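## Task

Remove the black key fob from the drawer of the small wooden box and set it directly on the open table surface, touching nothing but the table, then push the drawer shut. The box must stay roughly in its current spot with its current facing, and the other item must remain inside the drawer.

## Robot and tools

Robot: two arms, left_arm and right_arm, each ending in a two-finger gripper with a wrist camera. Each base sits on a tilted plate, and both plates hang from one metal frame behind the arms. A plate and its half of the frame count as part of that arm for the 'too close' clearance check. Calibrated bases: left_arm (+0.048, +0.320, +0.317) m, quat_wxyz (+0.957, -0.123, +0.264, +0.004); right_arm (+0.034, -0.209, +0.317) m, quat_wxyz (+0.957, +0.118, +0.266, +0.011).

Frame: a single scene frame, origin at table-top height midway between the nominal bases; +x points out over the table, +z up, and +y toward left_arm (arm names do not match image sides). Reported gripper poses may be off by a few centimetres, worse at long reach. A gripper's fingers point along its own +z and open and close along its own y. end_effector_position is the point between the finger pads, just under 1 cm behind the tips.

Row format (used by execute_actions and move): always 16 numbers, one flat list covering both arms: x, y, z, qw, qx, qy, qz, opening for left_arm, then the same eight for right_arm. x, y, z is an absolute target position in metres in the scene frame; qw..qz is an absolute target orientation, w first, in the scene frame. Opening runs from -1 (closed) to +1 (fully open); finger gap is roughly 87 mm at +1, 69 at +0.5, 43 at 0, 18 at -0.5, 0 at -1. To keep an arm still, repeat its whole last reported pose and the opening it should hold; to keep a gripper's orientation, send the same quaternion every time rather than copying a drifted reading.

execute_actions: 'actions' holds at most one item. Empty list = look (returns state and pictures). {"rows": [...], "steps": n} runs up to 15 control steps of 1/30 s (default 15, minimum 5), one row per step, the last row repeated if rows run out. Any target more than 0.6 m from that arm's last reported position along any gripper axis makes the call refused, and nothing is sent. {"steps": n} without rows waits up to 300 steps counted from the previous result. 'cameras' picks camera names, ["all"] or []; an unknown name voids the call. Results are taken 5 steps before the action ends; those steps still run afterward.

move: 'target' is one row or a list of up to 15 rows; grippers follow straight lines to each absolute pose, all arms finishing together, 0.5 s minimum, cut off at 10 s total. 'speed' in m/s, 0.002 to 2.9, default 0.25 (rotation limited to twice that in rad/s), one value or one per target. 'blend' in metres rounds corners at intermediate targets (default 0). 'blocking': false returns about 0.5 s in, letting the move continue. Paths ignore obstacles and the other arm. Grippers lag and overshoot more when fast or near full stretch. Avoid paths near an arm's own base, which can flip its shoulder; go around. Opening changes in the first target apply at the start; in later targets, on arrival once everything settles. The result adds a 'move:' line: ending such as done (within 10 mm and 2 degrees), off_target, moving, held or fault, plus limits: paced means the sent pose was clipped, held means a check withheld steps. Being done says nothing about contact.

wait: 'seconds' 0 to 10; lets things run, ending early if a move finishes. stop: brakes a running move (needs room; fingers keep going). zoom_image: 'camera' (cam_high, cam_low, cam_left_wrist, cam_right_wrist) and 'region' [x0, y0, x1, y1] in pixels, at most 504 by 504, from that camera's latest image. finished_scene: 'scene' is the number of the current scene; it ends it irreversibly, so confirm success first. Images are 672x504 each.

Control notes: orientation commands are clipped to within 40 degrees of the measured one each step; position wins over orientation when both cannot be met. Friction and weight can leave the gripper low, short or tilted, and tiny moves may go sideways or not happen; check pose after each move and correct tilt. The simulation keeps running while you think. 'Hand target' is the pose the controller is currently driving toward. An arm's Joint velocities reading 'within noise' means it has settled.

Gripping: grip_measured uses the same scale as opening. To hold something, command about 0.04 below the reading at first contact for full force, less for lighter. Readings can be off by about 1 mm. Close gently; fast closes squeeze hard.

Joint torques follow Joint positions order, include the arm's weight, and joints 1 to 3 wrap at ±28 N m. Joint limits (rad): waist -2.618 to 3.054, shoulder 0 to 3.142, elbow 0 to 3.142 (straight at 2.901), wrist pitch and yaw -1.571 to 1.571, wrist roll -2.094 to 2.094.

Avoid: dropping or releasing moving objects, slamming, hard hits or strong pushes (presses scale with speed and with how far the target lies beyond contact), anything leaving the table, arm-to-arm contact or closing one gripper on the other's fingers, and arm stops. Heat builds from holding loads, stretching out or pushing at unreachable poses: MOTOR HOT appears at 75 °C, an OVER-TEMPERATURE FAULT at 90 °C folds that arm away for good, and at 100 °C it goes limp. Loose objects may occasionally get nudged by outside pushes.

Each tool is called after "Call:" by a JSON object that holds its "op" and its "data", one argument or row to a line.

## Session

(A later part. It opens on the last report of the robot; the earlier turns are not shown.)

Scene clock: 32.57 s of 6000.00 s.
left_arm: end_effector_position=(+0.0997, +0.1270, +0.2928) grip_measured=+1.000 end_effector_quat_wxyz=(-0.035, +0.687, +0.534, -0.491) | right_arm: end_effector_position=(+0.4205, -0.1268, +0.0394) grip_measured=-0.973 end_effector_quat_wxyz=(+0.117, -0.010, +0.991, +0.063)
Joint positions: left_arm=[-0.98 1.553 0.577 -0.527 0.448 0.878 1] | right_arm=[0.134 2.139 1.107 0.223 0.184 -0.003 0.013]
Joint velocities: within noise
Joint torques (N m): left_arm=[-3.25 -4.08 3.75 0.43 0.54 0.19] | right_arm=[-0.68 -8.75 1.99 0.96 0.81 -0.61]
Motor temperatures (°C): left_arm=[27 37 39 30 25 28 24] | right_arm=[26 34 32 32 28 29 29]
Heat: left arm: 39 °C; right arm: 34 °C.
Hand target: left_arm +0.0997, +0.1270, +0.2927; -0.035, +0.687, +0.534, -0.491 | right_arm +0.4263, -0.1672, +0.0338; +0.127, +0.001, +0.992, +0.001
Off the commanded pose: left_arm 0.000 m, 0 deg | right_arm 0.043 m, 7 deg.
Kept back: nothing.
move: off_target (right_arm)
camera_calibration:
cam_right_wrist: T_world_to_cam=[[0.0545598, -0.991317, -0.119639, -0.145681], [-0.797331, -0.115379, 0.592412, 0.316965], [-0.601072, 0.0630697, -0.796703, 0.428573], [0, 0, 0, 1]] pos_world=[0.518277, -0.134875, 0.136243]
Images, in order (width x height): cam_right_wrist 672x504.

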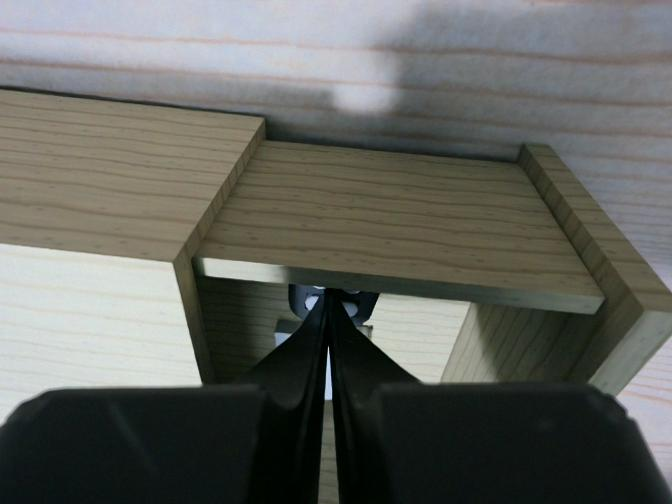

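Call:
{"op": "execute_actions", "data": {
  "actions": [],
  "cameras": ["cam_high", "cam_low"]
}}

Call:
{"op": "zoom_image", "data": {
  "camera": "cam_low",
  "region": [180, 260, 510, 400]
}}

Call:
{"op": "zoom_image", "data": {
  "camera": "cam_high",
  "region": [260, 270, 400, 370]
}}

Scene clock: 33.07 s of 6000.00 s.
left_arm: end_effector_position=(+0.0997, +0.1270, +0.2928) grip_measured=+1.000 end_effector_quat_wxyz=(-0.035, +0.687, +0.534, -0.491) | right_arm: end_effector_position=(+0.4205, -0.1269, +0.0393) grip_measured=-0.973 end_effector_quat_wxyz=(+0.117, -0.010, +0.991, +0.064)
Joint positions: left_arm=[-0.98 1.553 0.577 -0.527 0.448 0.878 1] | right_arm=[0.133 2.139 1.107 0.223 0.182 -0.004 0.013]
Joint velocities: within noise
Joint torques (N m): left_arm=[-3.23 -4.07 3.75 0.43 0.53 0.17] | right_arm=[-0.79 -8.8 1.83 0.97 0.86 -0.54]
Motor temperatures (°C): left_arm=[27 37 39 30 25 28 24] | right_arm=[26 34 32 32 28 29 29]
Heat: left arm: 39 °C; right arm: 34 °C.
Hand target: left_arm +0.0997, +0.1270, +0.2927; -0.035, +0.687, +0.534, -0.491 | right_arm +0.4263, -0.1672, +0.0338; +0.127, +0.001, +0.992, +0.001
Off the commanded pose: left_arm 0.000 m, 0 deg | right_arm 0.042 m, 8 deg.
Steps of this call (1-15: nothing new was sent). Readings (end_effector_position of left_arm | right_arm):
1: (+0.0997, +0.1270, +0.2928) | (+0.4205, -0.1269, +0.0394)
2: (+0.0997, +0.1270, +0.2928) | (+0.4205, -0.1269, +0.0394)
4: (+0.0997, +0.1270, +0.2928) | (+0.4205, -0.1268, +0.0394)
8: (+0.0997, +0.1270, +0.2928) | (+0.4205, -0.1269, +0.0393)
15: the state above
Images, in order (width x height): cam_high 672x504, cam_low 672x504.

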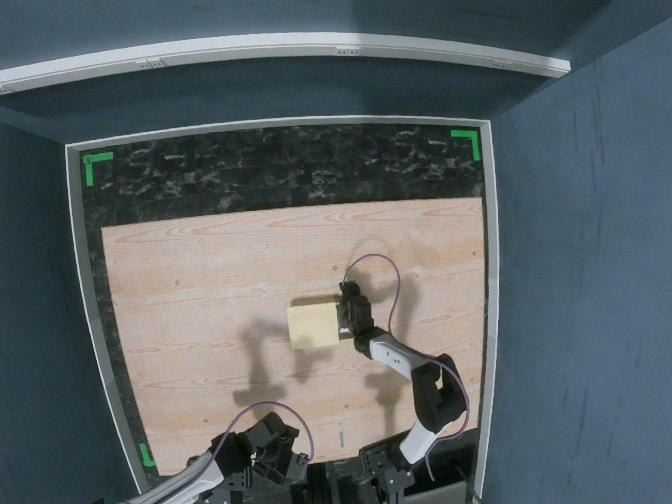

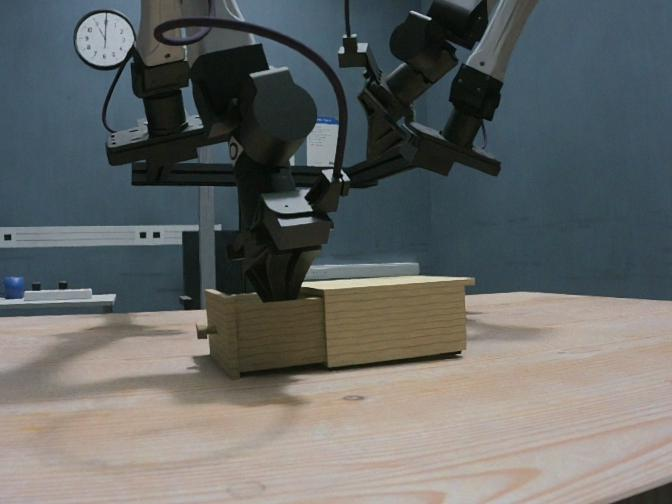

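Scaled by 1.527 from the camera's 672x504 image, which has a finer 960x720 frame.

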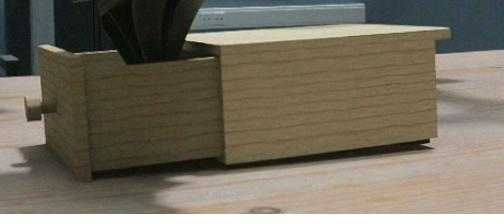

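Scaled by 3.600 from the camera's 672x504 image, which has a finer 960x720 frame.

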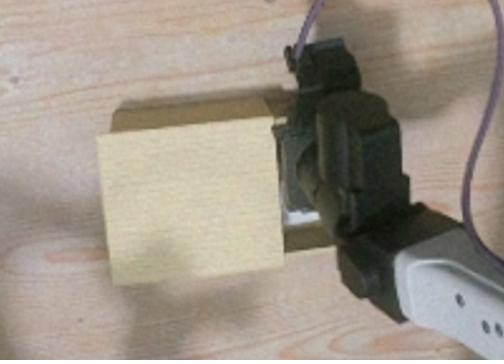

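Call:
{"op": "move", "data": {
  "target": [
    [0.0997, 0.1270, 0.2928, -0.035, 0.687, 0.534, -0.491, 1.0, 0.4205, -0.127, 0.070, 0.1305, 0, 0.9914, 0, -1.0],
    [0.0997, 0.1270, 0.2928, -0.035, 0.687, 0.534, -0.491, 1.0, 0.416, -0.127, 0.115, 0.1554, 0.0177, 0.9814, 0.1118, 0.07]
  ],
  "speed": [0.1, 0.3],
  "blend": [0.01, 0],
  "cameras": ["cam_high", "cam_low", "cam_right_wrist"]
}}

Call:
{"op": "zoom_image", "data": {
  "camera": "cam_right_wrist",
  "region": [130, 0, 550, 320]
}}

Call:
{"op": "zoom_image", "data": {
  "camera": "cam_low",
  "region": [180, 160, 420, 400]
}}

Scene clock: 40.27 s of 6000.00 s.
left_arm: end_effector_position=(+0.0997, +0.1270, +0.2928) grip_measured=+1.000 end_effector_quat_wxyz=(-0.035, +0.687, +0.534, -0.491) | right_arm: end_effector_position=(+0.4051, -0.1227, +0.1052) grip_measured=+0.070 end_effector_quat_wxyz=(+0.137, +0.006, +0.985, +0.108)
Joint positions: left_arm=[-0.98 1.553 0.577 -0.527 0.448 0.878 1] | right_arm=[0.159 1.869 0.896 0.208 0.116 0.047 0.535]
Joint velocities: within noise
Joint torques (N m): left_arm=[-3.12 -4.1 3.73 0.42 0.54 0.18] | right_arm=[2.48 -10.36 2.69 0.78 -0.2 -0.07]
Motor temperatures (°C): left_arm=[27 37 39 30 25 28 24] | right_arm=[26 36 32 32 29 29 29]
Heat: left arm: 39 °C; right arm: 36 °C.
Hand target: left_arm +0.0997, +0.1270, +0.2927; -0.035, +0.687, +0.534, -0.491 | right_arm +0.4160, -0.1270, +0.1148; +0.155, +0.017, +0.981, +0.112
Off the commanded pose: left_arm 0.000 m, 0 deg | right_arm 0.015 m, 3 deg.
Kept back: nothing.
move: off_target (right_arm); target 2's new opening was sent with right_arm's hand 0.015 m and 3 deg from that target
camera_calibration:
cam_right_wrist: T_world_to_cam=[[0.0380935, -0.976743, -0.211003, -0.114823], [-0.822905, -0.150455, 0.547897, 0.276962], [-0.566901, 0.152764, -0.809498, 0.469955], [0, 0, 0, 1]] pos_world=[0.498705, -0.142274, 0.204453]
Images, in order (width x height): cam_high 672x504, cam_low 672x504, cam_right_wrist 672x504.

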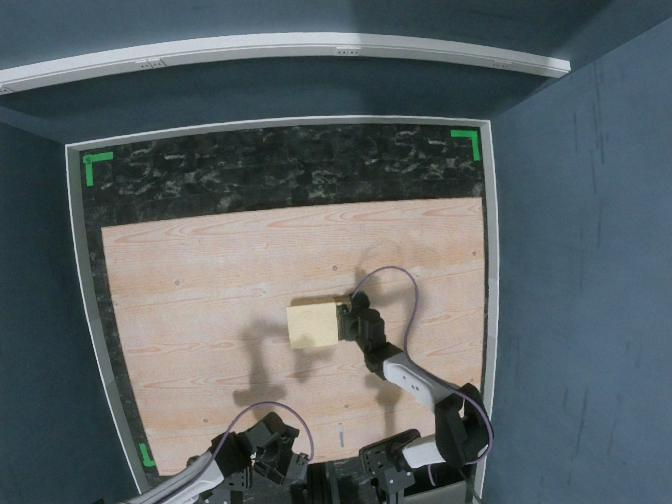

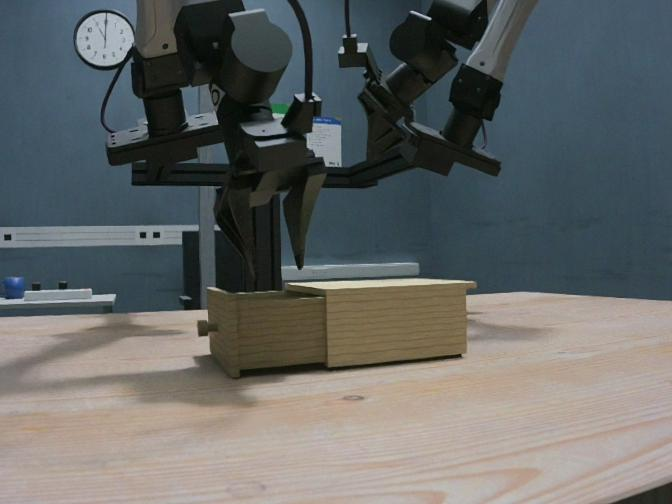

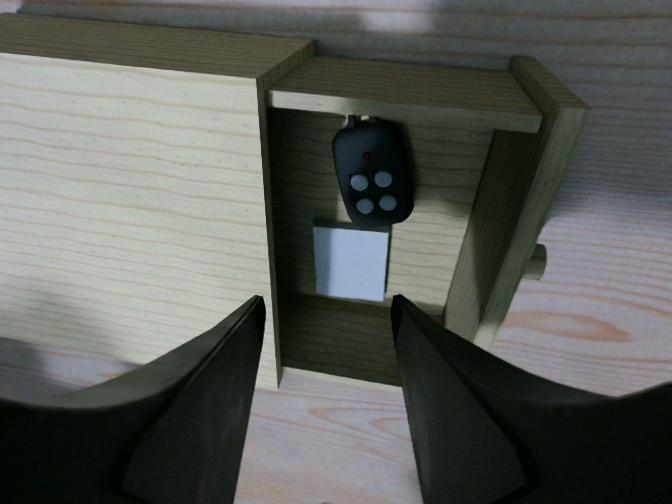

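Scaled by 1.200 from the camera's 672x504 image, which has a finer 960x720 frame.

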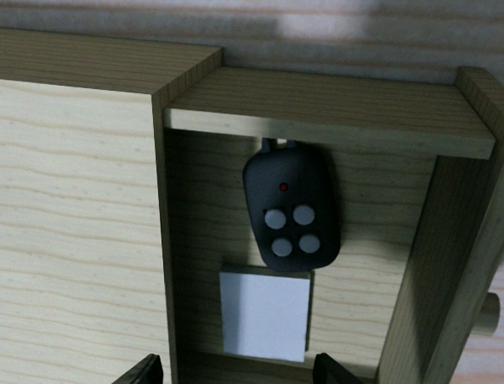

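Scaled by 2.100 from the camera's 672x504 image, which has a finer 960x720 frame.

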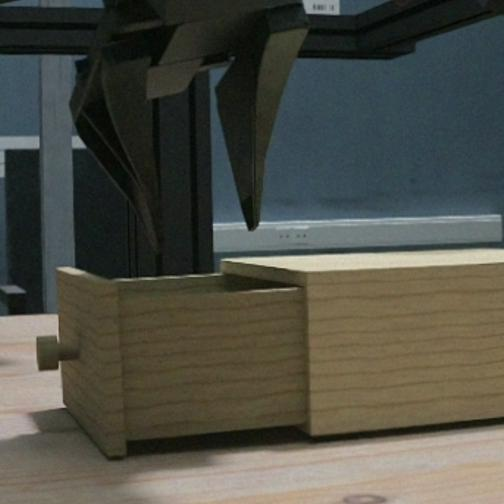

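Call:
{"op": "move", "data": {
  "target": [0.0997, 0.1270, 0.2928, -0.035, 0.687, 0.534, -0.491, 1.0, 0.424, -0.132, 0.090, 0.1269, -0.0231, 0.9874, 0.0909, 0.0],
  "speed": 0.2,
  "cameras": ["cam_low", "cam_right_wrist"]
}}

Call:
{"op": "zoom_image", "data": {
  "camera": "cam_right_wrist",
  "region": [130, 0, 550, 320]
}}

Call:
{"op": "zoom_image", "data": {
  "camera": "cam_low",
  "region": [180, 160, 420, 400]
}}

Scene clock: 43.87 s of 6000.00 s.
left_arm: end_effector_position=(+0.0997, +0.1270, +0.2928) grip_measured=+1.000 end_effector_quat_wxyz=(-0.035, +0.687, +0.534, -0.491) | right_arm: end_effector_position=(+0.4220, -0.1266, +0.0956) grip_measured=+0.000 end_effector_quat_wxyz=(+0.130, -0.022, +0.986, +0.100)
Joint positions: left_arm=[-0.98 1.553 0.577 -0.527 0.448 0.878 1] | right_arm=[0.146 1.927 1.004 0.138 0.116 -0.015 0.5]
Joint velocities: within noise
Joint torques (N m): left_arm=[-3.19 -4.12 3.79 0.42 0.53 0.18] | right_arm=[2.59 -6.67 5.19 0.61 -0.02 -0.26]
Motor temperatures (°C): left_arm=[27 37 39 30 25 28 24] | right_arm=[26 37 32 32 28 29 29]
Heat: left arm: 39 °C; right arm: 37 °C.
Hand target: left_arm +0.0997, +0.1270, +0.2927; -0.035, +0.687, +0.534, -0.491 | right_arm +0.4237, -0.1320, +0.0901; +0.127, -0.023, +0.987, +0.091
Off the commanded pose: left_arm 0.000 m, 0 deg | right_arm 0.008 m, 1 deg.
Kept back: nothing.
move: done
camera_calibration:
cam_right_wrist: T_world_to_cam=[[0.0898781, -0.978148, -0.187479, -0.145575], [-0.808446, -0.181591, 0.559857, 0.284318], [-0.581668, 0.101248, -0.807101, 0.471834], [0, 0, 0, 1]] pos_world=[0.51739, -0.138536, 0.194347]
Images, in order (width x height): cam_low 672x504, cam_right_wrist 672x504.

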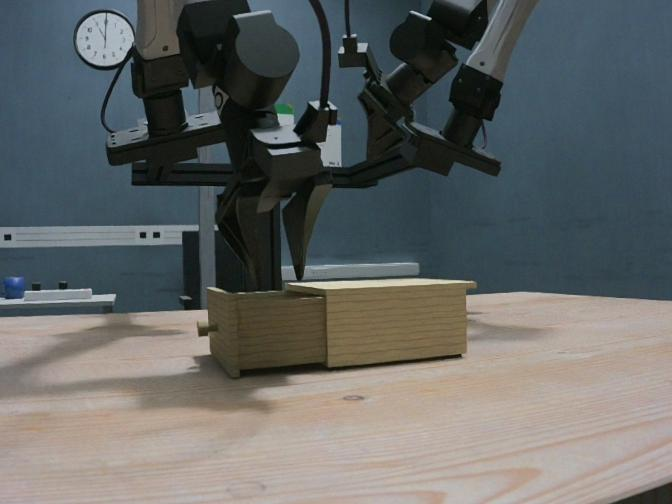

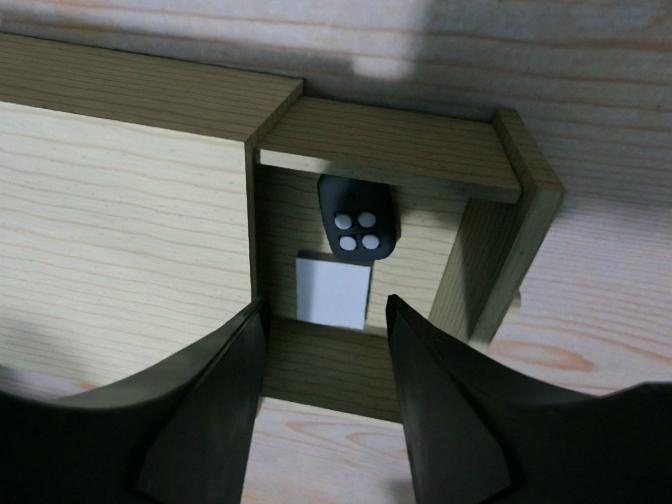

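Scaled by 1.200 from the camera's 672x504 image, which has a finer 960x720 frame.

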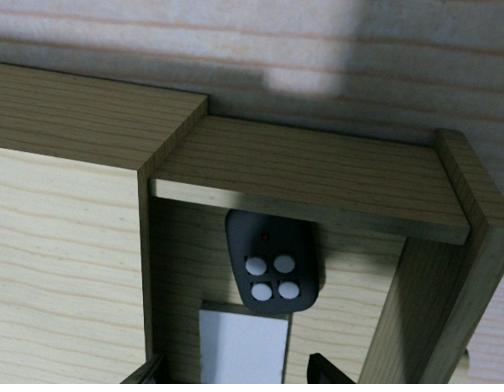

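Scaled by 2.100 from the camera's 672x504 image, which has a finer 960x720 frame.

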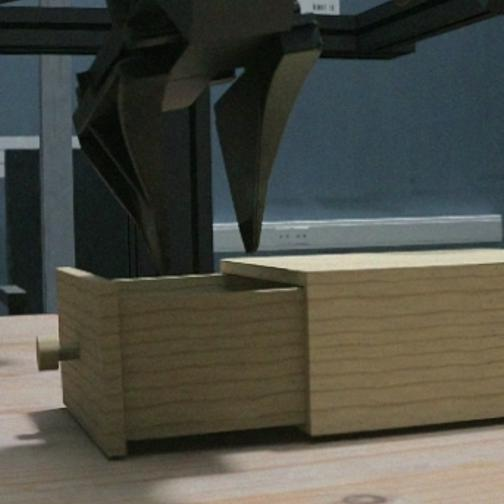

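Call:
{"op": "move", "data": {
  "target": [0.0997, 0.1270, 0.2928, -0.035, 0.687, 0.534, -0.491, 1.0, 0.420, -0.1345, 0.020, 0.1269, -0.0231, 0.9874, 0.0909, 0.1],
  "speed": 0.12,
  "cameras": ["cam_low", "cam_right_wrist"]
}}

Call:
{"op": "zoom_image", "data": {
  "camera": "cam_right_wrist",
  "region": [180, 180, 520, 420]
}}

Scene clock: 46.10 s of 6000.00 s.
left_arm: end_effector_position=(+0.0997, +0.1270, +0.2928) grip_measured=+1.000 end_effector_quat_wxyz=(-0.035, +0.687, +0.534, -0.491) | right_arm: end_effector_position=(+0.4104, -0.1279, +0.0378) grip_measured=+0.098 end_effector_quat_wxyz=(+0.108, -0.018, +0.989, +0.096)
Joint positions: left_arm=[-0.98 1.553 0.577 -0.527 0.448 0.878 1] | right_arm=[0.102 2.131 1.079 0.226 0.095 -0.031 0.549]
Joint velocities: within noise
Joint torques (N m): left_arm=[-3.19 -4.1 3.78 0.43 0.54 0.17] | right_arm=[1.47 -4.05 5.05 1.24 -0.2 -0.6]
Motor temperatures (°C): left_arm=[27 37 39 30 25 28 24] | right_arm=[26 37 32 32 28 29 29]
Heat: left arm: 39 °C; right arm: 37 °C.
Hand target: left_arm +0.0997, +0.1270, +0.2927; -0.035, +0.687, +0.534, -0.491 | right_arm +0.4189, -0.1353, +0.0217; +0.126, -0.023, +0.988, +0.090
Off the commanded pose: left_arm 0.000 m, 0 deg | right_arm 0.021 m, 2 deg.
Kept back: nothing.
move: off_target (right_arm)
camera_calibration:
cam_right_wrist: T_world_to_cam=[[0.0769873, -0.980039, -0.183295, -0.15177], [-0.783182, -0.173213, 0.59718, 0.296319], [-0.617009, 0.097578, -0.780884, 0.431669], [0, 0, 0, 1]] pos_world=[0.510099, -0.139536, 0.132309]
Images, in order (width x height): cam_low 672x504, cam_right_wrist 672x504.

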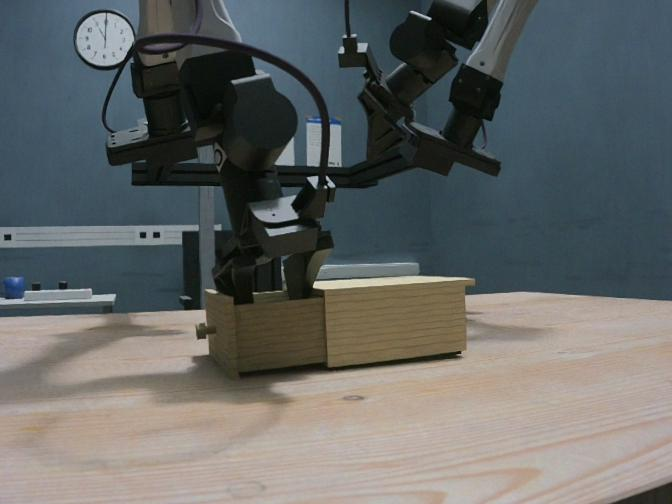

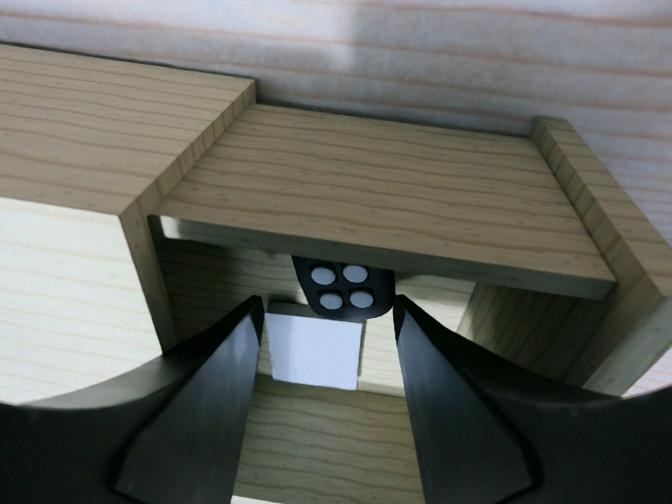

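Scaled by 1.482 from the camera's 672x504 image, which has a finer 960x720 frame.

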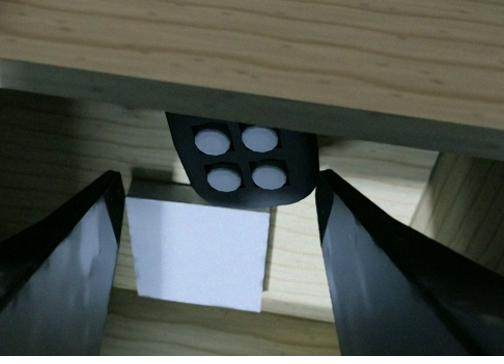

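Call:
{"op": "move", "data": {
  "target": [
    [0.0997, 0.1270, 0.2928, -0.035, 0.687, 0.534, -0.491, 1.0, 0.426, -0.140, 0.058, 0.1269, -0.0231, 0.9874, 0.0909, 0.1],
    [0.0997, 0.1270, 0.2928, -0.035, 0.687, 0.534, -0.491, 1.0, 0.426, -0.141, 0.019, 0.1269, -0.0231, 0.9874, 0.0909, 0.1]
  ],
  "speed": [0.12, 0.09],
  "cameras": ["cam_low", "cam_right_wrist"]
}}

Call:
{"op": "zoom_image", "data": {
  "camera": "cam_right_wrist",
  "region": [180, 180, 520, 420]
}}

Scene clock: 47.87 s of 6000.00 s.
left_arm: end_effector_position=(+0.0997, +0.1270, +0.2928) grip_measured=+1.000 end_effector_quat_wxyz=(-0.035, +0.687, +0.534, -0.491) | right_arm: end_effector_position=(+0.4187, -0.1274, +0.0384) grip_measured=+0.098 end_effector_quat_wxyz=(+0.113, -0.019, +0.988, +0.107)
Joint positions: left_arm=[-0.98 1.553 0.577 -0.527 0.448 0.878 1] | right_arm=[0.093 2.134 1.103 0.216 0.067 -0.039 0.549]
Joint velocities: within noise
Joint torques (N m): left_arm=[-3.21 -4.11 3.74 0.43 0.54 0.18] | right_arm=[0.57 -4.36 5.09 1.19 -0.07 -0.63]
Motor temperatures (°C): left_arm=[27 37 39 30 25 28 24] | right_arm=[26 37 32 32 28 29 29]
Heat: left arm: 39 °C; right arm: 37 °C.
Hand target: left_arm +0.0997, +0.1270, +0.2927; -0.035, +0.687, +0.534, -0.491 | right_arm +0.4249, -0.1415, +0.0210; +0.126, -0.023, +0.988, +0.090
Off the commanded pose: left_arm 0.000 m, 0 deg | right_arm 0.025 m, 2 deg.
Kept back: nothing.
move: off_target (right_arm)
camera_calibration:
cam_right_wrist: T_world_to_cam=[[0.0822163, -0.975712, -0.203044, -0.15268], [-0.789038, -0.188185, 0.584812, 0.303594], [-0.608818, 0.112129, -0.785346, 0.43579], [0, 0, 0, 1]] pos_world=[0.517417, -0.140704, 0.133699]
Images, in order (width x height): cam_low 672x504, cam_right_wrist 672x504.

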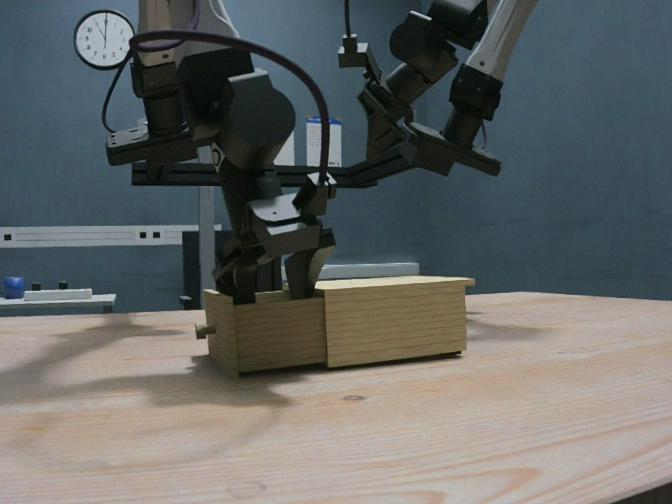

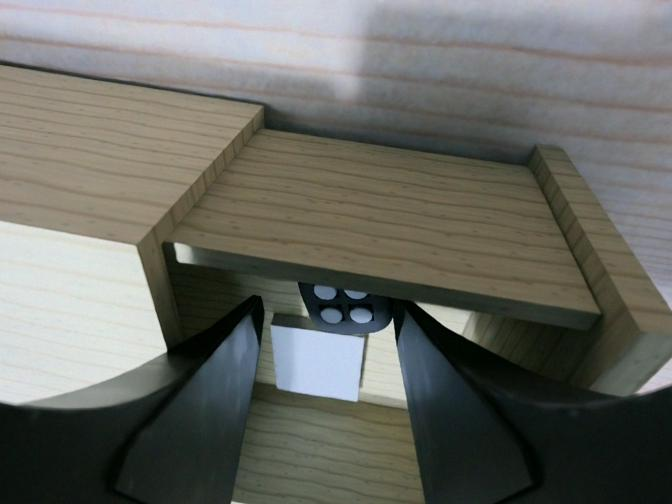

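Scaled by 1.482 from the camera's 672x504 image, which has a finer 960x720 frame.

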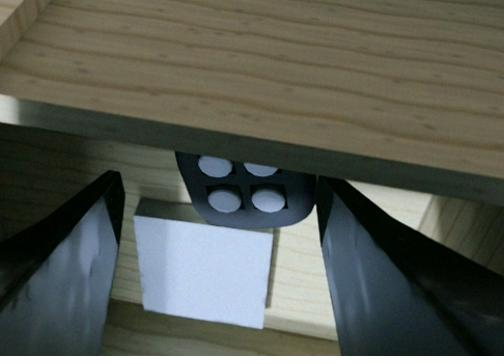

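Call:
{"op": "zoom_image", "data": {
  "camera": "cam_low",
  "region": [190, 220, 350, 390]
}}

Scaled by 2.965 from the camera's 672x504 image, which has a finer 960x720 frame.

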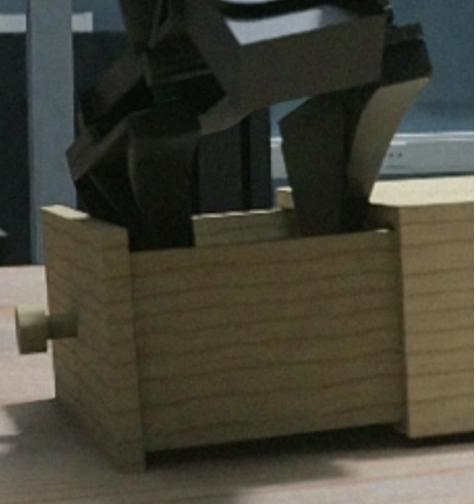

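Call:
{"op": "move", "data": {
  "target": [
    [0.0997, 0.1270, 0.2928, -0.035, 0.687, 0.534, -0.491, 1.0, 0.418, -0.130, 0.085, 0.1269, -0.0231, 0.9874, 0.0909, 0.1],
    [0.0997, 0.1270, 0.2928, -0.035, 0.687, 0.534, -0.491, 1.0, 0.418, -0.132, 0.105, 0.3407, -0.0819, 0.9361, 0.0298, 0.02]
  ],
  "speed": [0.2, 0.35],
  "blend": [0.02, 0],
  "cameras": ["cam_low", "cam_right_wrist"]
}}

Call:
{"op": "zoom_image", "data": {
  "camera": "cam_right_wrist",
  "region": [130, 50, 570, 380]
}}

Call:
{"op": "zoom_image", "data": {
  "camera": "cam_low",
  "region": [180, 140, 420, 380]
}}

Scene clock: 52.43 s of 6000.00 s.
left_arm: end_effector_position=(+0.0997, +0.1270, +0.2928) grip_measured=+1.000 end_effector_quat_wxyz=(-0.035, +0.687, +0.534, -0.491) | right_arm: end_effector_position=(+0.4192, -0.1347, +0.1065) grip_measured=+0.020 end_effector_quat_wxyz=(+0.337, -0.078, +0.938, +0.032)
Joint positions: left_arm=[-0.98 1.553 0.577 -0.527 0.448 0.878 1] | right_arm=[0.202 1.964 0.598 1.005 0.232 -0.234 0.51]
Joint velocities: within noise
Joint torques (N m): left_arm=[-3.21 -4.07 3.77 0.43 0.54 0.18] | right_arm=[4.23 -5.38 1.1 1.48 -0.01 -0.23]
Motor temperatures (°C): left_arm=[27 37 39 30 25 27 23] | right_arm=[26 37 32 32 28 29 29]
Heat: left arm: 39 °C; right arm: 37 °C.
Hand target: left_arm +0.0997, +0.1270, +0.2927; -0.035, +0.687, +0.534, -0.491 | right_arm +0.4178, -0.1320, +0.1050; +0.340, -0.082, +0.936, +0.030
Off the commanded pose: left_arm 0.000 m, 0 deg | right_arm 0.003 m, 1 deg.
Kept back: nothing.
move: done
camera_calibration:
cam_right_wrist: T_world_to_cam=[[0.184032, -0.982914, 0.00348767, -0.211631], [-0.965937, -0.180194, 0.185729, 0.380581], [-0.181927, -0.037549, -0.982595, 0.312344], [0, 0, 0, 1]] pos_world=[0.463388, -0.127709, 0.236961]
Images, in order (width x height): cam_low 672x504, cam_right_wrist 672x504.

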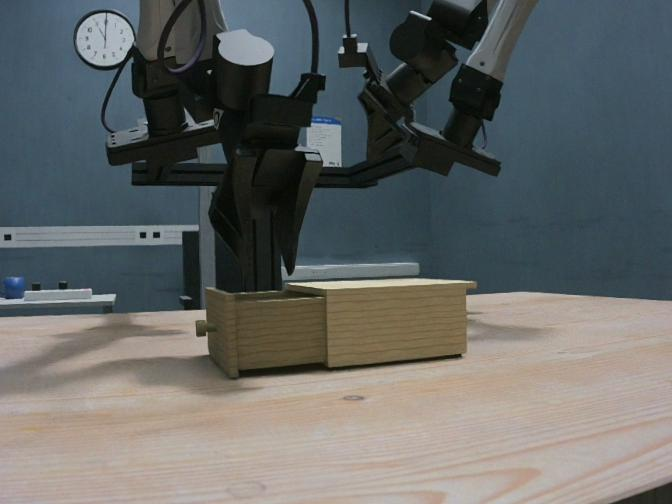

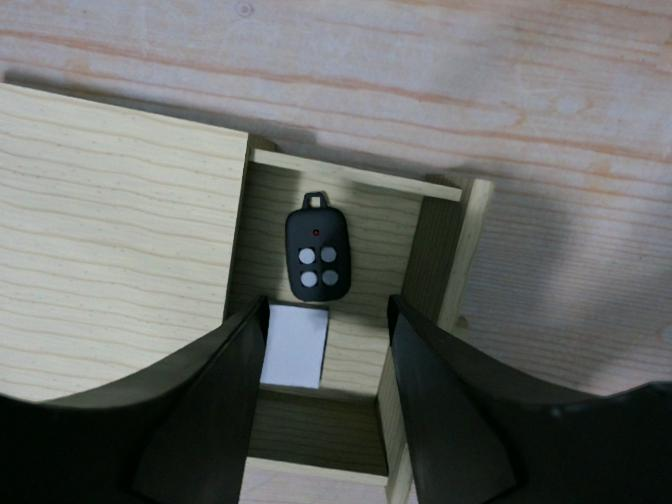

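Scaled by 1.145 from the camera's 672x504 image, which has a finer 960x720 frame.

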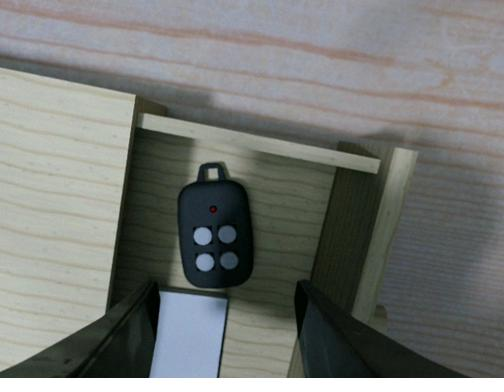

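Scaled by 2.100 from the camera's 672x504 image, which has a finer 960x720 frame.

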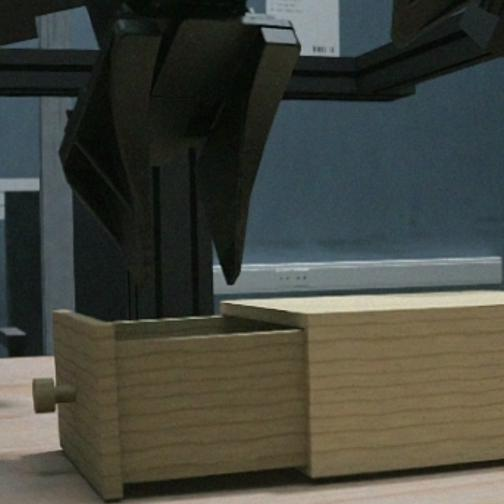

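Call:
{"op": "move", "data": {
  "target": [0.0997, 0.1270, 0.2928, -0.035, 0.687, 0.534, -0.491, 1.0, 0.417, -0.1275, 0.024, 0.3415, -0.0492, 0.9384, 0.0179, -0.02],
  "speed": 0.12,
  "cameras": ["cam_low", "cam_right_wrist"]
}}

Call:
{"op": "zoom_image", "data": {
  "camera": "cam_right_wrist",
  "region": [130, 120, 570, 420]
}}

Scene clock: 56.63 s of 6000.00 s.
left_arm: end_effector_position=(+0.0997, +0.1270, +0.2928) grip_measured=+1.000 end_effector_quat_wxyz=(-0.035, +0.687, +0.534, -0.491) | right_arm: end_effector_position=(+0.4151, -0.1366, +0.0348) grip_measured=-0.024 end_effector_quat_wxyz=(+0.340, -0.064, +0.938, -0.003)
Joint positions: left_arm=[-0.98 1.553 0.577 -0.527 0.448 0.878 1] | right_arm=[0.164 2.315 0.748 1.227 0.27 -0.25 0.488]
Joint velocities: within noise
Joint torques (N m): left_arm=[-3.26 -4.11 3.77 0.43 0.53 0.17] | right_arm=[3.43 -3.88 3.66 1.27 -0.4 0.34]
Motor temperatures (°C): left_arm=[27 37 39 30 25 27 23] | right_arm=[26 36 32 32 28 29 29]
Heat: left arm: 39 °C; right arm: 36 °C.
Hand target: left_arm +0.0997, +0.1270, +0.2927; -0.035, +0.687, +0.534, -0.491 | right_arm +0.4164, -0.1278, +0.0249; +0.341, -0.050, +0.939, +0.018
Off the commanded pose: left_arm 0.000 m, 0 deg | right_arm 0.014 m, 3 deg.
Kept back: nothing.
move: off_target (right_arm)
camera_calibration:
cam_right_wrist: T_world_to_cam=[[0.134809, -0.989024, 0.0604841, -0.194956], [-0.975002, -0.121521, 0.186022, 0.401362], [-0.176631, -0.0840495, -0.980682, 0.232447], [0, 0, 0, 1]] pos_world=[0.458667, -0.124505, 0.165086]
Images, in order (width x height): cam_low 672x504, cam_right_wrist 672x504.

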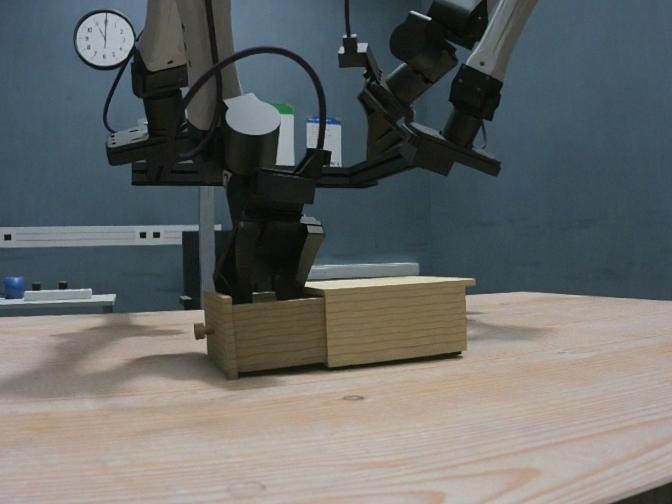

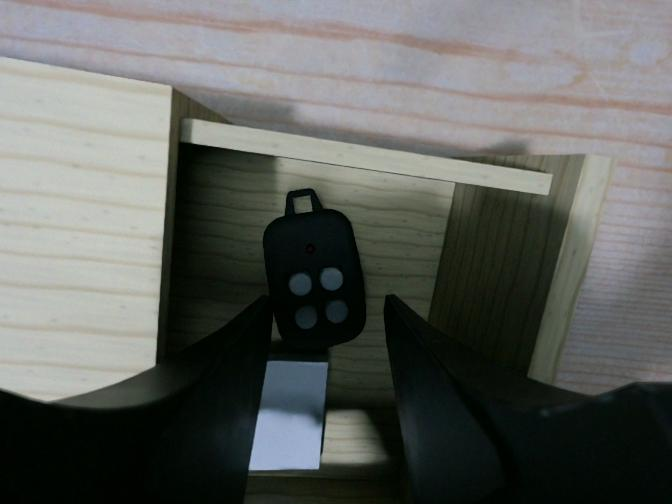

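Scaled by 1.145 from the camera's 672x504 image, which has a finer 960x720 frame.

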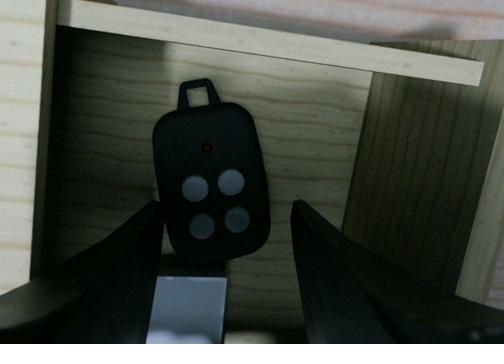

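Call:
{"op": "move", "data": {
  "target": [
    [0.0997, 0.1270, 0.2928, -0.035, 0.687, 0.534, -0.491, 1.0, 0.419, -0.134, 0.068, 0.3366, -0.0223, 0.9369, 0.0915, 0.0],
    [0.0997, 0.1270, 0.2928, -0.035, 0.687, 0.534, -0.491, 1.0, 0.419, -0.133, 0.0225, 0.3366, -0.0223, 0.9369, 0.0915, 0.0]
  ],
  "speed": [0.15, 0.1],
  "cameras": ["cam_low", "cam_right_wrist"]
}}

Call:
{"op": "zoom_image", "data": {
  "camera": "cam_right_wrist",
  "region": [130, 120, 570, 420]
}}

Scene clock: 58.87 s of 6000.00 s.
left_arm: end_effector_position=(+0.0997, +0.1270, +0.2928) grip_measured=+1.000 end_effector_quat_wxyz=(-0.035, +0.687, +0.534, -0.491) | right_arm: end_effector_position=(+0.4317, -0.1269, +0.0401) grip_measured=-0.002 end_effector_quat_wxyz=(+0.360, -0.025, +0.927, +0.097)
Joint positions: left_arm=[-0.98 1.553 0.577 -0.527 0.448 0.878 1] | right_arm=[0.091 2.287 0.762 1.216 0.034 -0.138 0.499]
Joint velocities: within noise
Joint torques (N m): left_arm=[-3.21 -4.1 3.79 0.43 0.53 0.19] | right_arm=[1.36 -4.25 1.63 1.08 -0.16 -0.14]
Motor temperatures (°C): left_arm=[27 37 39 30 25 27 23] | right_arm=[26 36 31 32 28 29 29]
Heat: left arm: 39 °C; right arm: 36 °C.
Hand target: left_arm +0.0997, +0.1270, +0.2927; -0.035, +0.687, +0.534, -0.491 | right_arm +0.4184, -0.1331, +0.0238; +0.337, -0.022, +0.937, +0.092
Off the commanded pose: left_arm 0.000 m, 0 deg | right_arm 0.023 m, 3 deg.
Kept back: nothing.
move: off_target (right_arm)
camera_calibration:
cam_right_wrist: T_world_to_cam=[[0.13278, -0.979856, -0.149168, -0.177454], [-0.980651, -0.151721, 0.12371, 0.418845], [-0.14385, 0.129856, -0.981043, 0.254402], [0, 0, 0, 1]] pos_world=[0.470899, -0.143368, 0.171293]
Images, in order (width x height): cam_low 672x504, cam_right_wrist 672x504.

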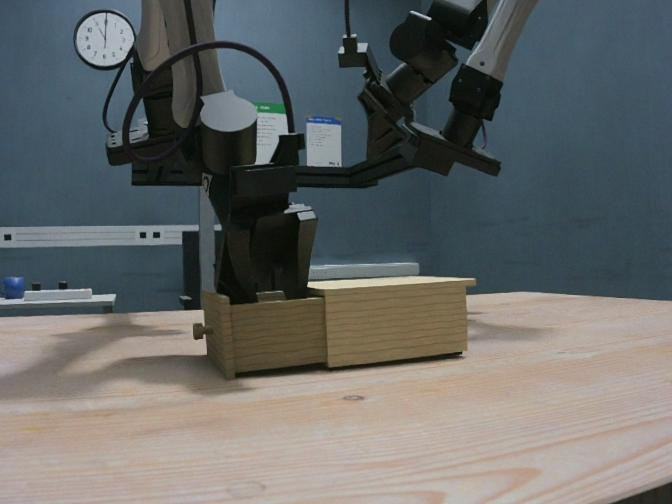

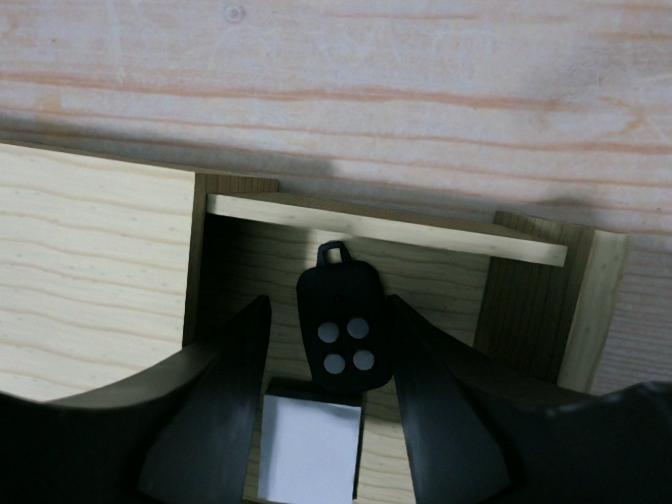

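Scaled by 1.145 from the camera's 672x504 image, which has a finer 960x720 frame.

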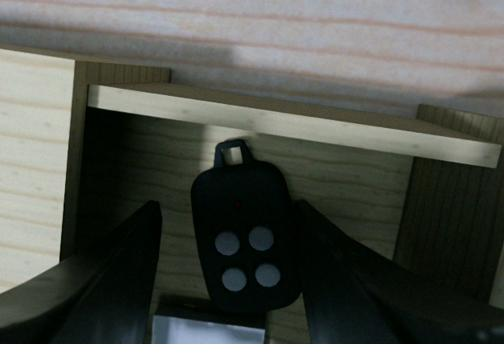

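Call:
{"op": "move", "data": {
  "target": [0.0997, 0.1270, 0.2928, -0.035, 0.687, 0.534, -0.491, 1.0, 0.421, -0.135, 0.064, 0.3366, -0.0223, 0.9369, 0.0915, 0.15],
  "speed": 0.15,
  "cameras": ["cam_low", "cam_right_wrist"]
}}

Call:
{"op": "zoom_image", "data": {
  "camera": "cam_right_wrist",
  "region": [130, 120, 570, 420]
}}

Scene clock: 61.70 s of 6000.00 s.
left_arm: end_effector_position=(+0.0997, +0.1270, +0.2928) grip_measured=+1.000 end_effector_quat_wxyz=(-0.035, +0.687, +0.534, -0.491) | right_arm: end_effector_position=(+0.4101, -0.1356, +0.0522) grip_measured=+0.150 end_effector_quat_wxyz=(+0.323, -0.027, +0.942, +0.093)
Joint positions: left_arm=[-0.98 1.553 0.577 -0.527 0.448 0.878 1] | right_arm=[0.087 2.185 0.682 1.115 0.049 -0.135 0.575]
Joint velocities: within noise
Joint torques (N m): left_arm=[-3.19 -4.1 3.78 0.43 0.54 0.18] | right_arm=[4.25 -9.98 -0.14 1.23 -0.08 -0.06]
Motor temperatures (°C): left_arm=[27 37 39 30 25 27 23] | right_arm=[26 36 31 32 28 29 29]
Heat: left arm: 39 °C; right arm: 36 °C.
Hand target: left_arm +0.0997, +0.1270, +0.2927; -0.035, +0.687, +0.534, -0.491 | right_arm +0.4209, -0.1350, +0.0637; +0.337, -0.022, +0.937, +0.092
Off the commanded pose: left_arm 0.000 m, 0 deg | right_arm 0.016 m, 2 deg.
Kept back: nothing.
move: off_target (right_arm)
camera_calibration:
cam_right_wrist: T_world_to_cam=[[0.128107, -0.98102, -0.145562, -0.179771], [-0.966526, -0.156393, 0.203392, 0.384238], [-0.222297, 0.114633, -0.968217, 0.293718], [0, 0, 0, 1]] pos_world=[0.459699, -0.149937, 0.180064]
Images, in order (width x height): cam_low 672x504, cam_right_wrist 672x504.

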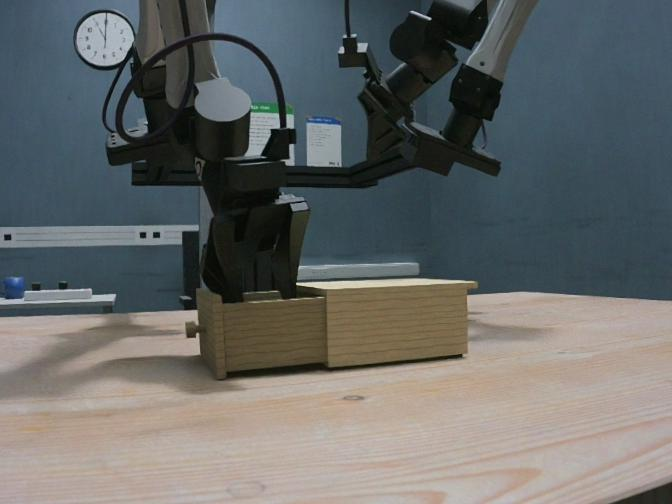

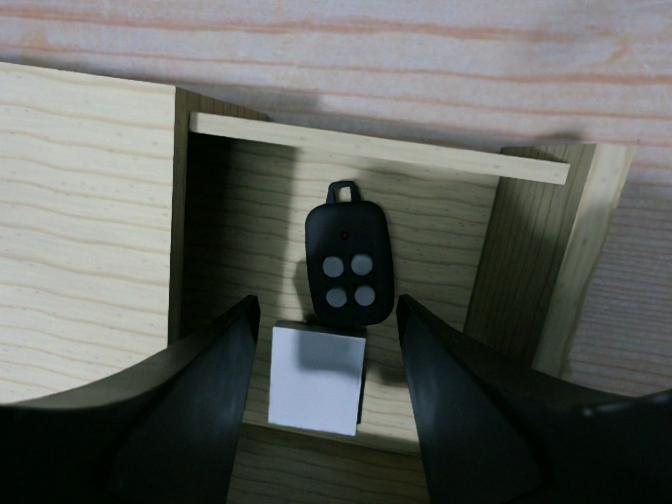

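Scaled by 1.145 from the camera's 672x504 image, which has a finer 960x720 frame.

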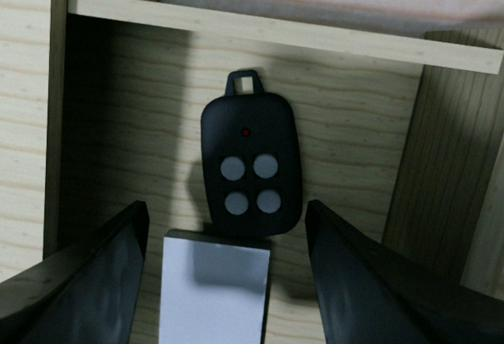

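Call:
{"op": "move", "data": {
  "target": [0.0997, 0.1270, 0.2928, -0.035, 0.687, 0.534, -0.491, 1.0, 0.419, -0.141, 0.021, 0.3366, -0.0223, 0.9369, 0.0915, 0.15],
  "speed": 0.1,
  "cameras": ["cam_low", "cam_right_wrist"]
}}

Call:
{"op": "zoom_image", "data": {
  "camera": "cam_right_wrist",
  "region": [130, 120, 570, 420]
}}

Scene clock: 63.20 s of 6000.00 s.
left_arm: end_effector_position=(+0.0997, +0.1270, +0.2928) grip_measured=+1.000 end_effector_quat_wxyz=(-0.035, +0.687, +0.534, -0.491) | right_arm: end_effector_position=(+0.4235, -0.1295, +0.0359) grip_measured=+0.147 end_effector_quat_wxyz=(+0.347, -0.027, +0.931, +0.108)
Joint positions: left_arm=[-0.98 1.553 0.577 -0.527 0.448 0.878 1] | right_arm=[0.07 2.285 0.753 1.193 -0.004 -0.138 0.574]
Joint velocities: within noise
Joint torques (N m): left_arm=[-3.19 -4.07 3.77 0.43 0.53 0.18] | right_arm=[0.85 -4.37 2.17 1.24 -0.03 -0.27]
Motor temperatures (°C): left_arm=[27 37 39 30 25 27 23] | right_arm=[26 36 31 32 28 29 29]
Heat: left arm: 39 °C; right arm: 36 °C.
Hand target: left_arm +0.0997, +0.1270, +0.2927; -0.035, +0.687, +0.534, -0.491 | right_arm +0.4183, -0.1410, +0.0220; +0.336, -0.022, +0.937, +0.092
Off the commanded pose: left_arm 0.000 m, 0 deg | right_arm 0.019 m, 2 deg.
Kept back: nothing.
move: off_target (right_arm)
camera_calibration:
cam_right_wrist: T_world_to_cam=[[0.142717, -0.975115, -0.169655, -0.182429], [-0.974541, -0.168389, 0.148039, 0.405207], [-0.172923, 0.144208, -0.974321, 0.263388], [0, 0, 0, 1]] pos_world=[0.466472, -0.14764, 0.165688]
Images, in order (width x height): cam_low 672x504, cam_right_wrist 672x504.

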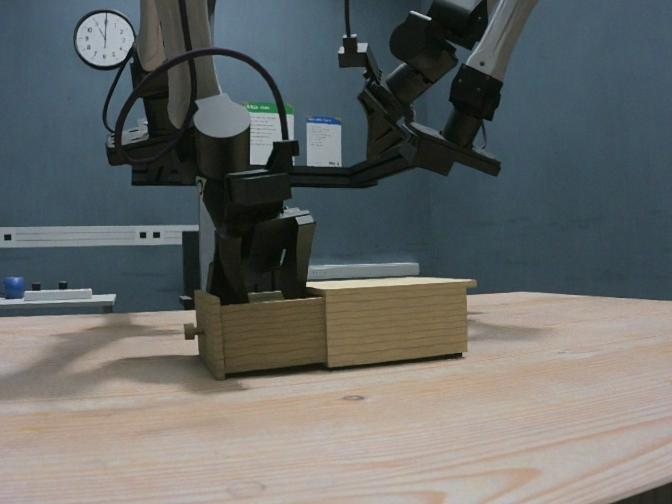

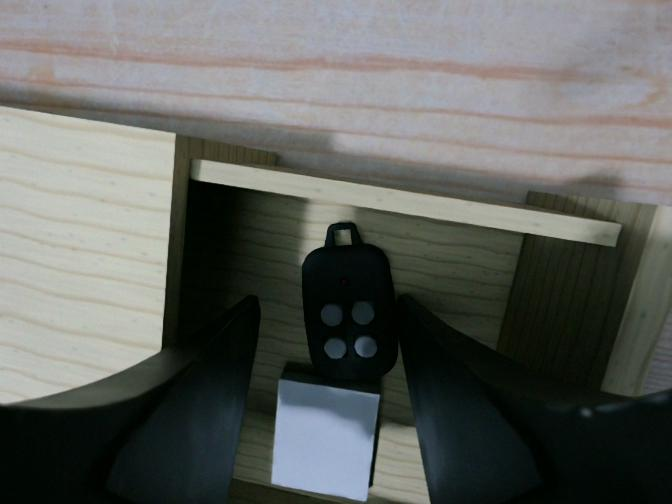

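Scaled by 1.145 from the camera's 672x504 image, which has a finer 960x720 frame.

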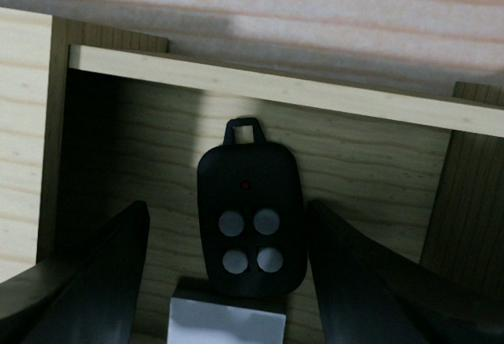

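Call:
{"op": "zoom_image", "data": {
  "camera": "cam_low",
  "region": [180, 220, 340, 390]
}}

Call:
{"op": "zoom_image", "data": {
  "camera": "cam_right_wrist",
  "region": [380, 190, 672, 420]
}}

Call:
{"op": "zoom_image", "data": {
  "camera": "cam_right_wrist",
  "region": [130, 190, 420, 420]
}}

Scaled by 2.965 from the camera's 672x504 image, which has a finer 960x720 frame.

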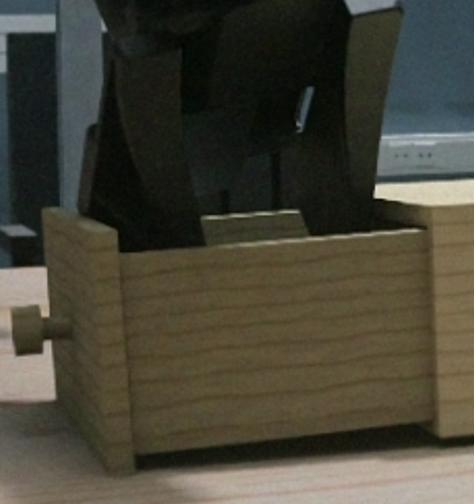

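Scaled by 1.726 from the camera's 672x504 image, which has a finer 960x720 frame.

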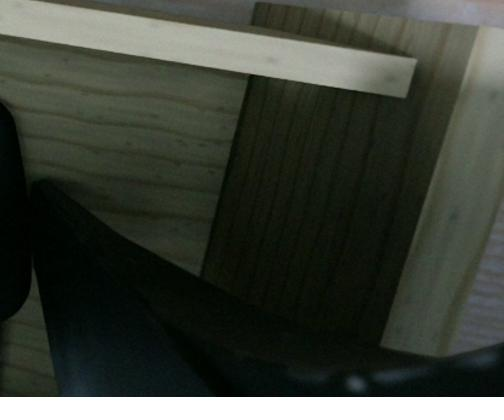

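Scaled by 1.738 from the camera's 672x504 image, which has a finer 960x720 frame.

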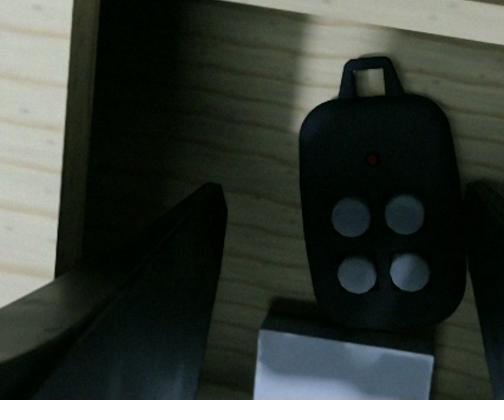

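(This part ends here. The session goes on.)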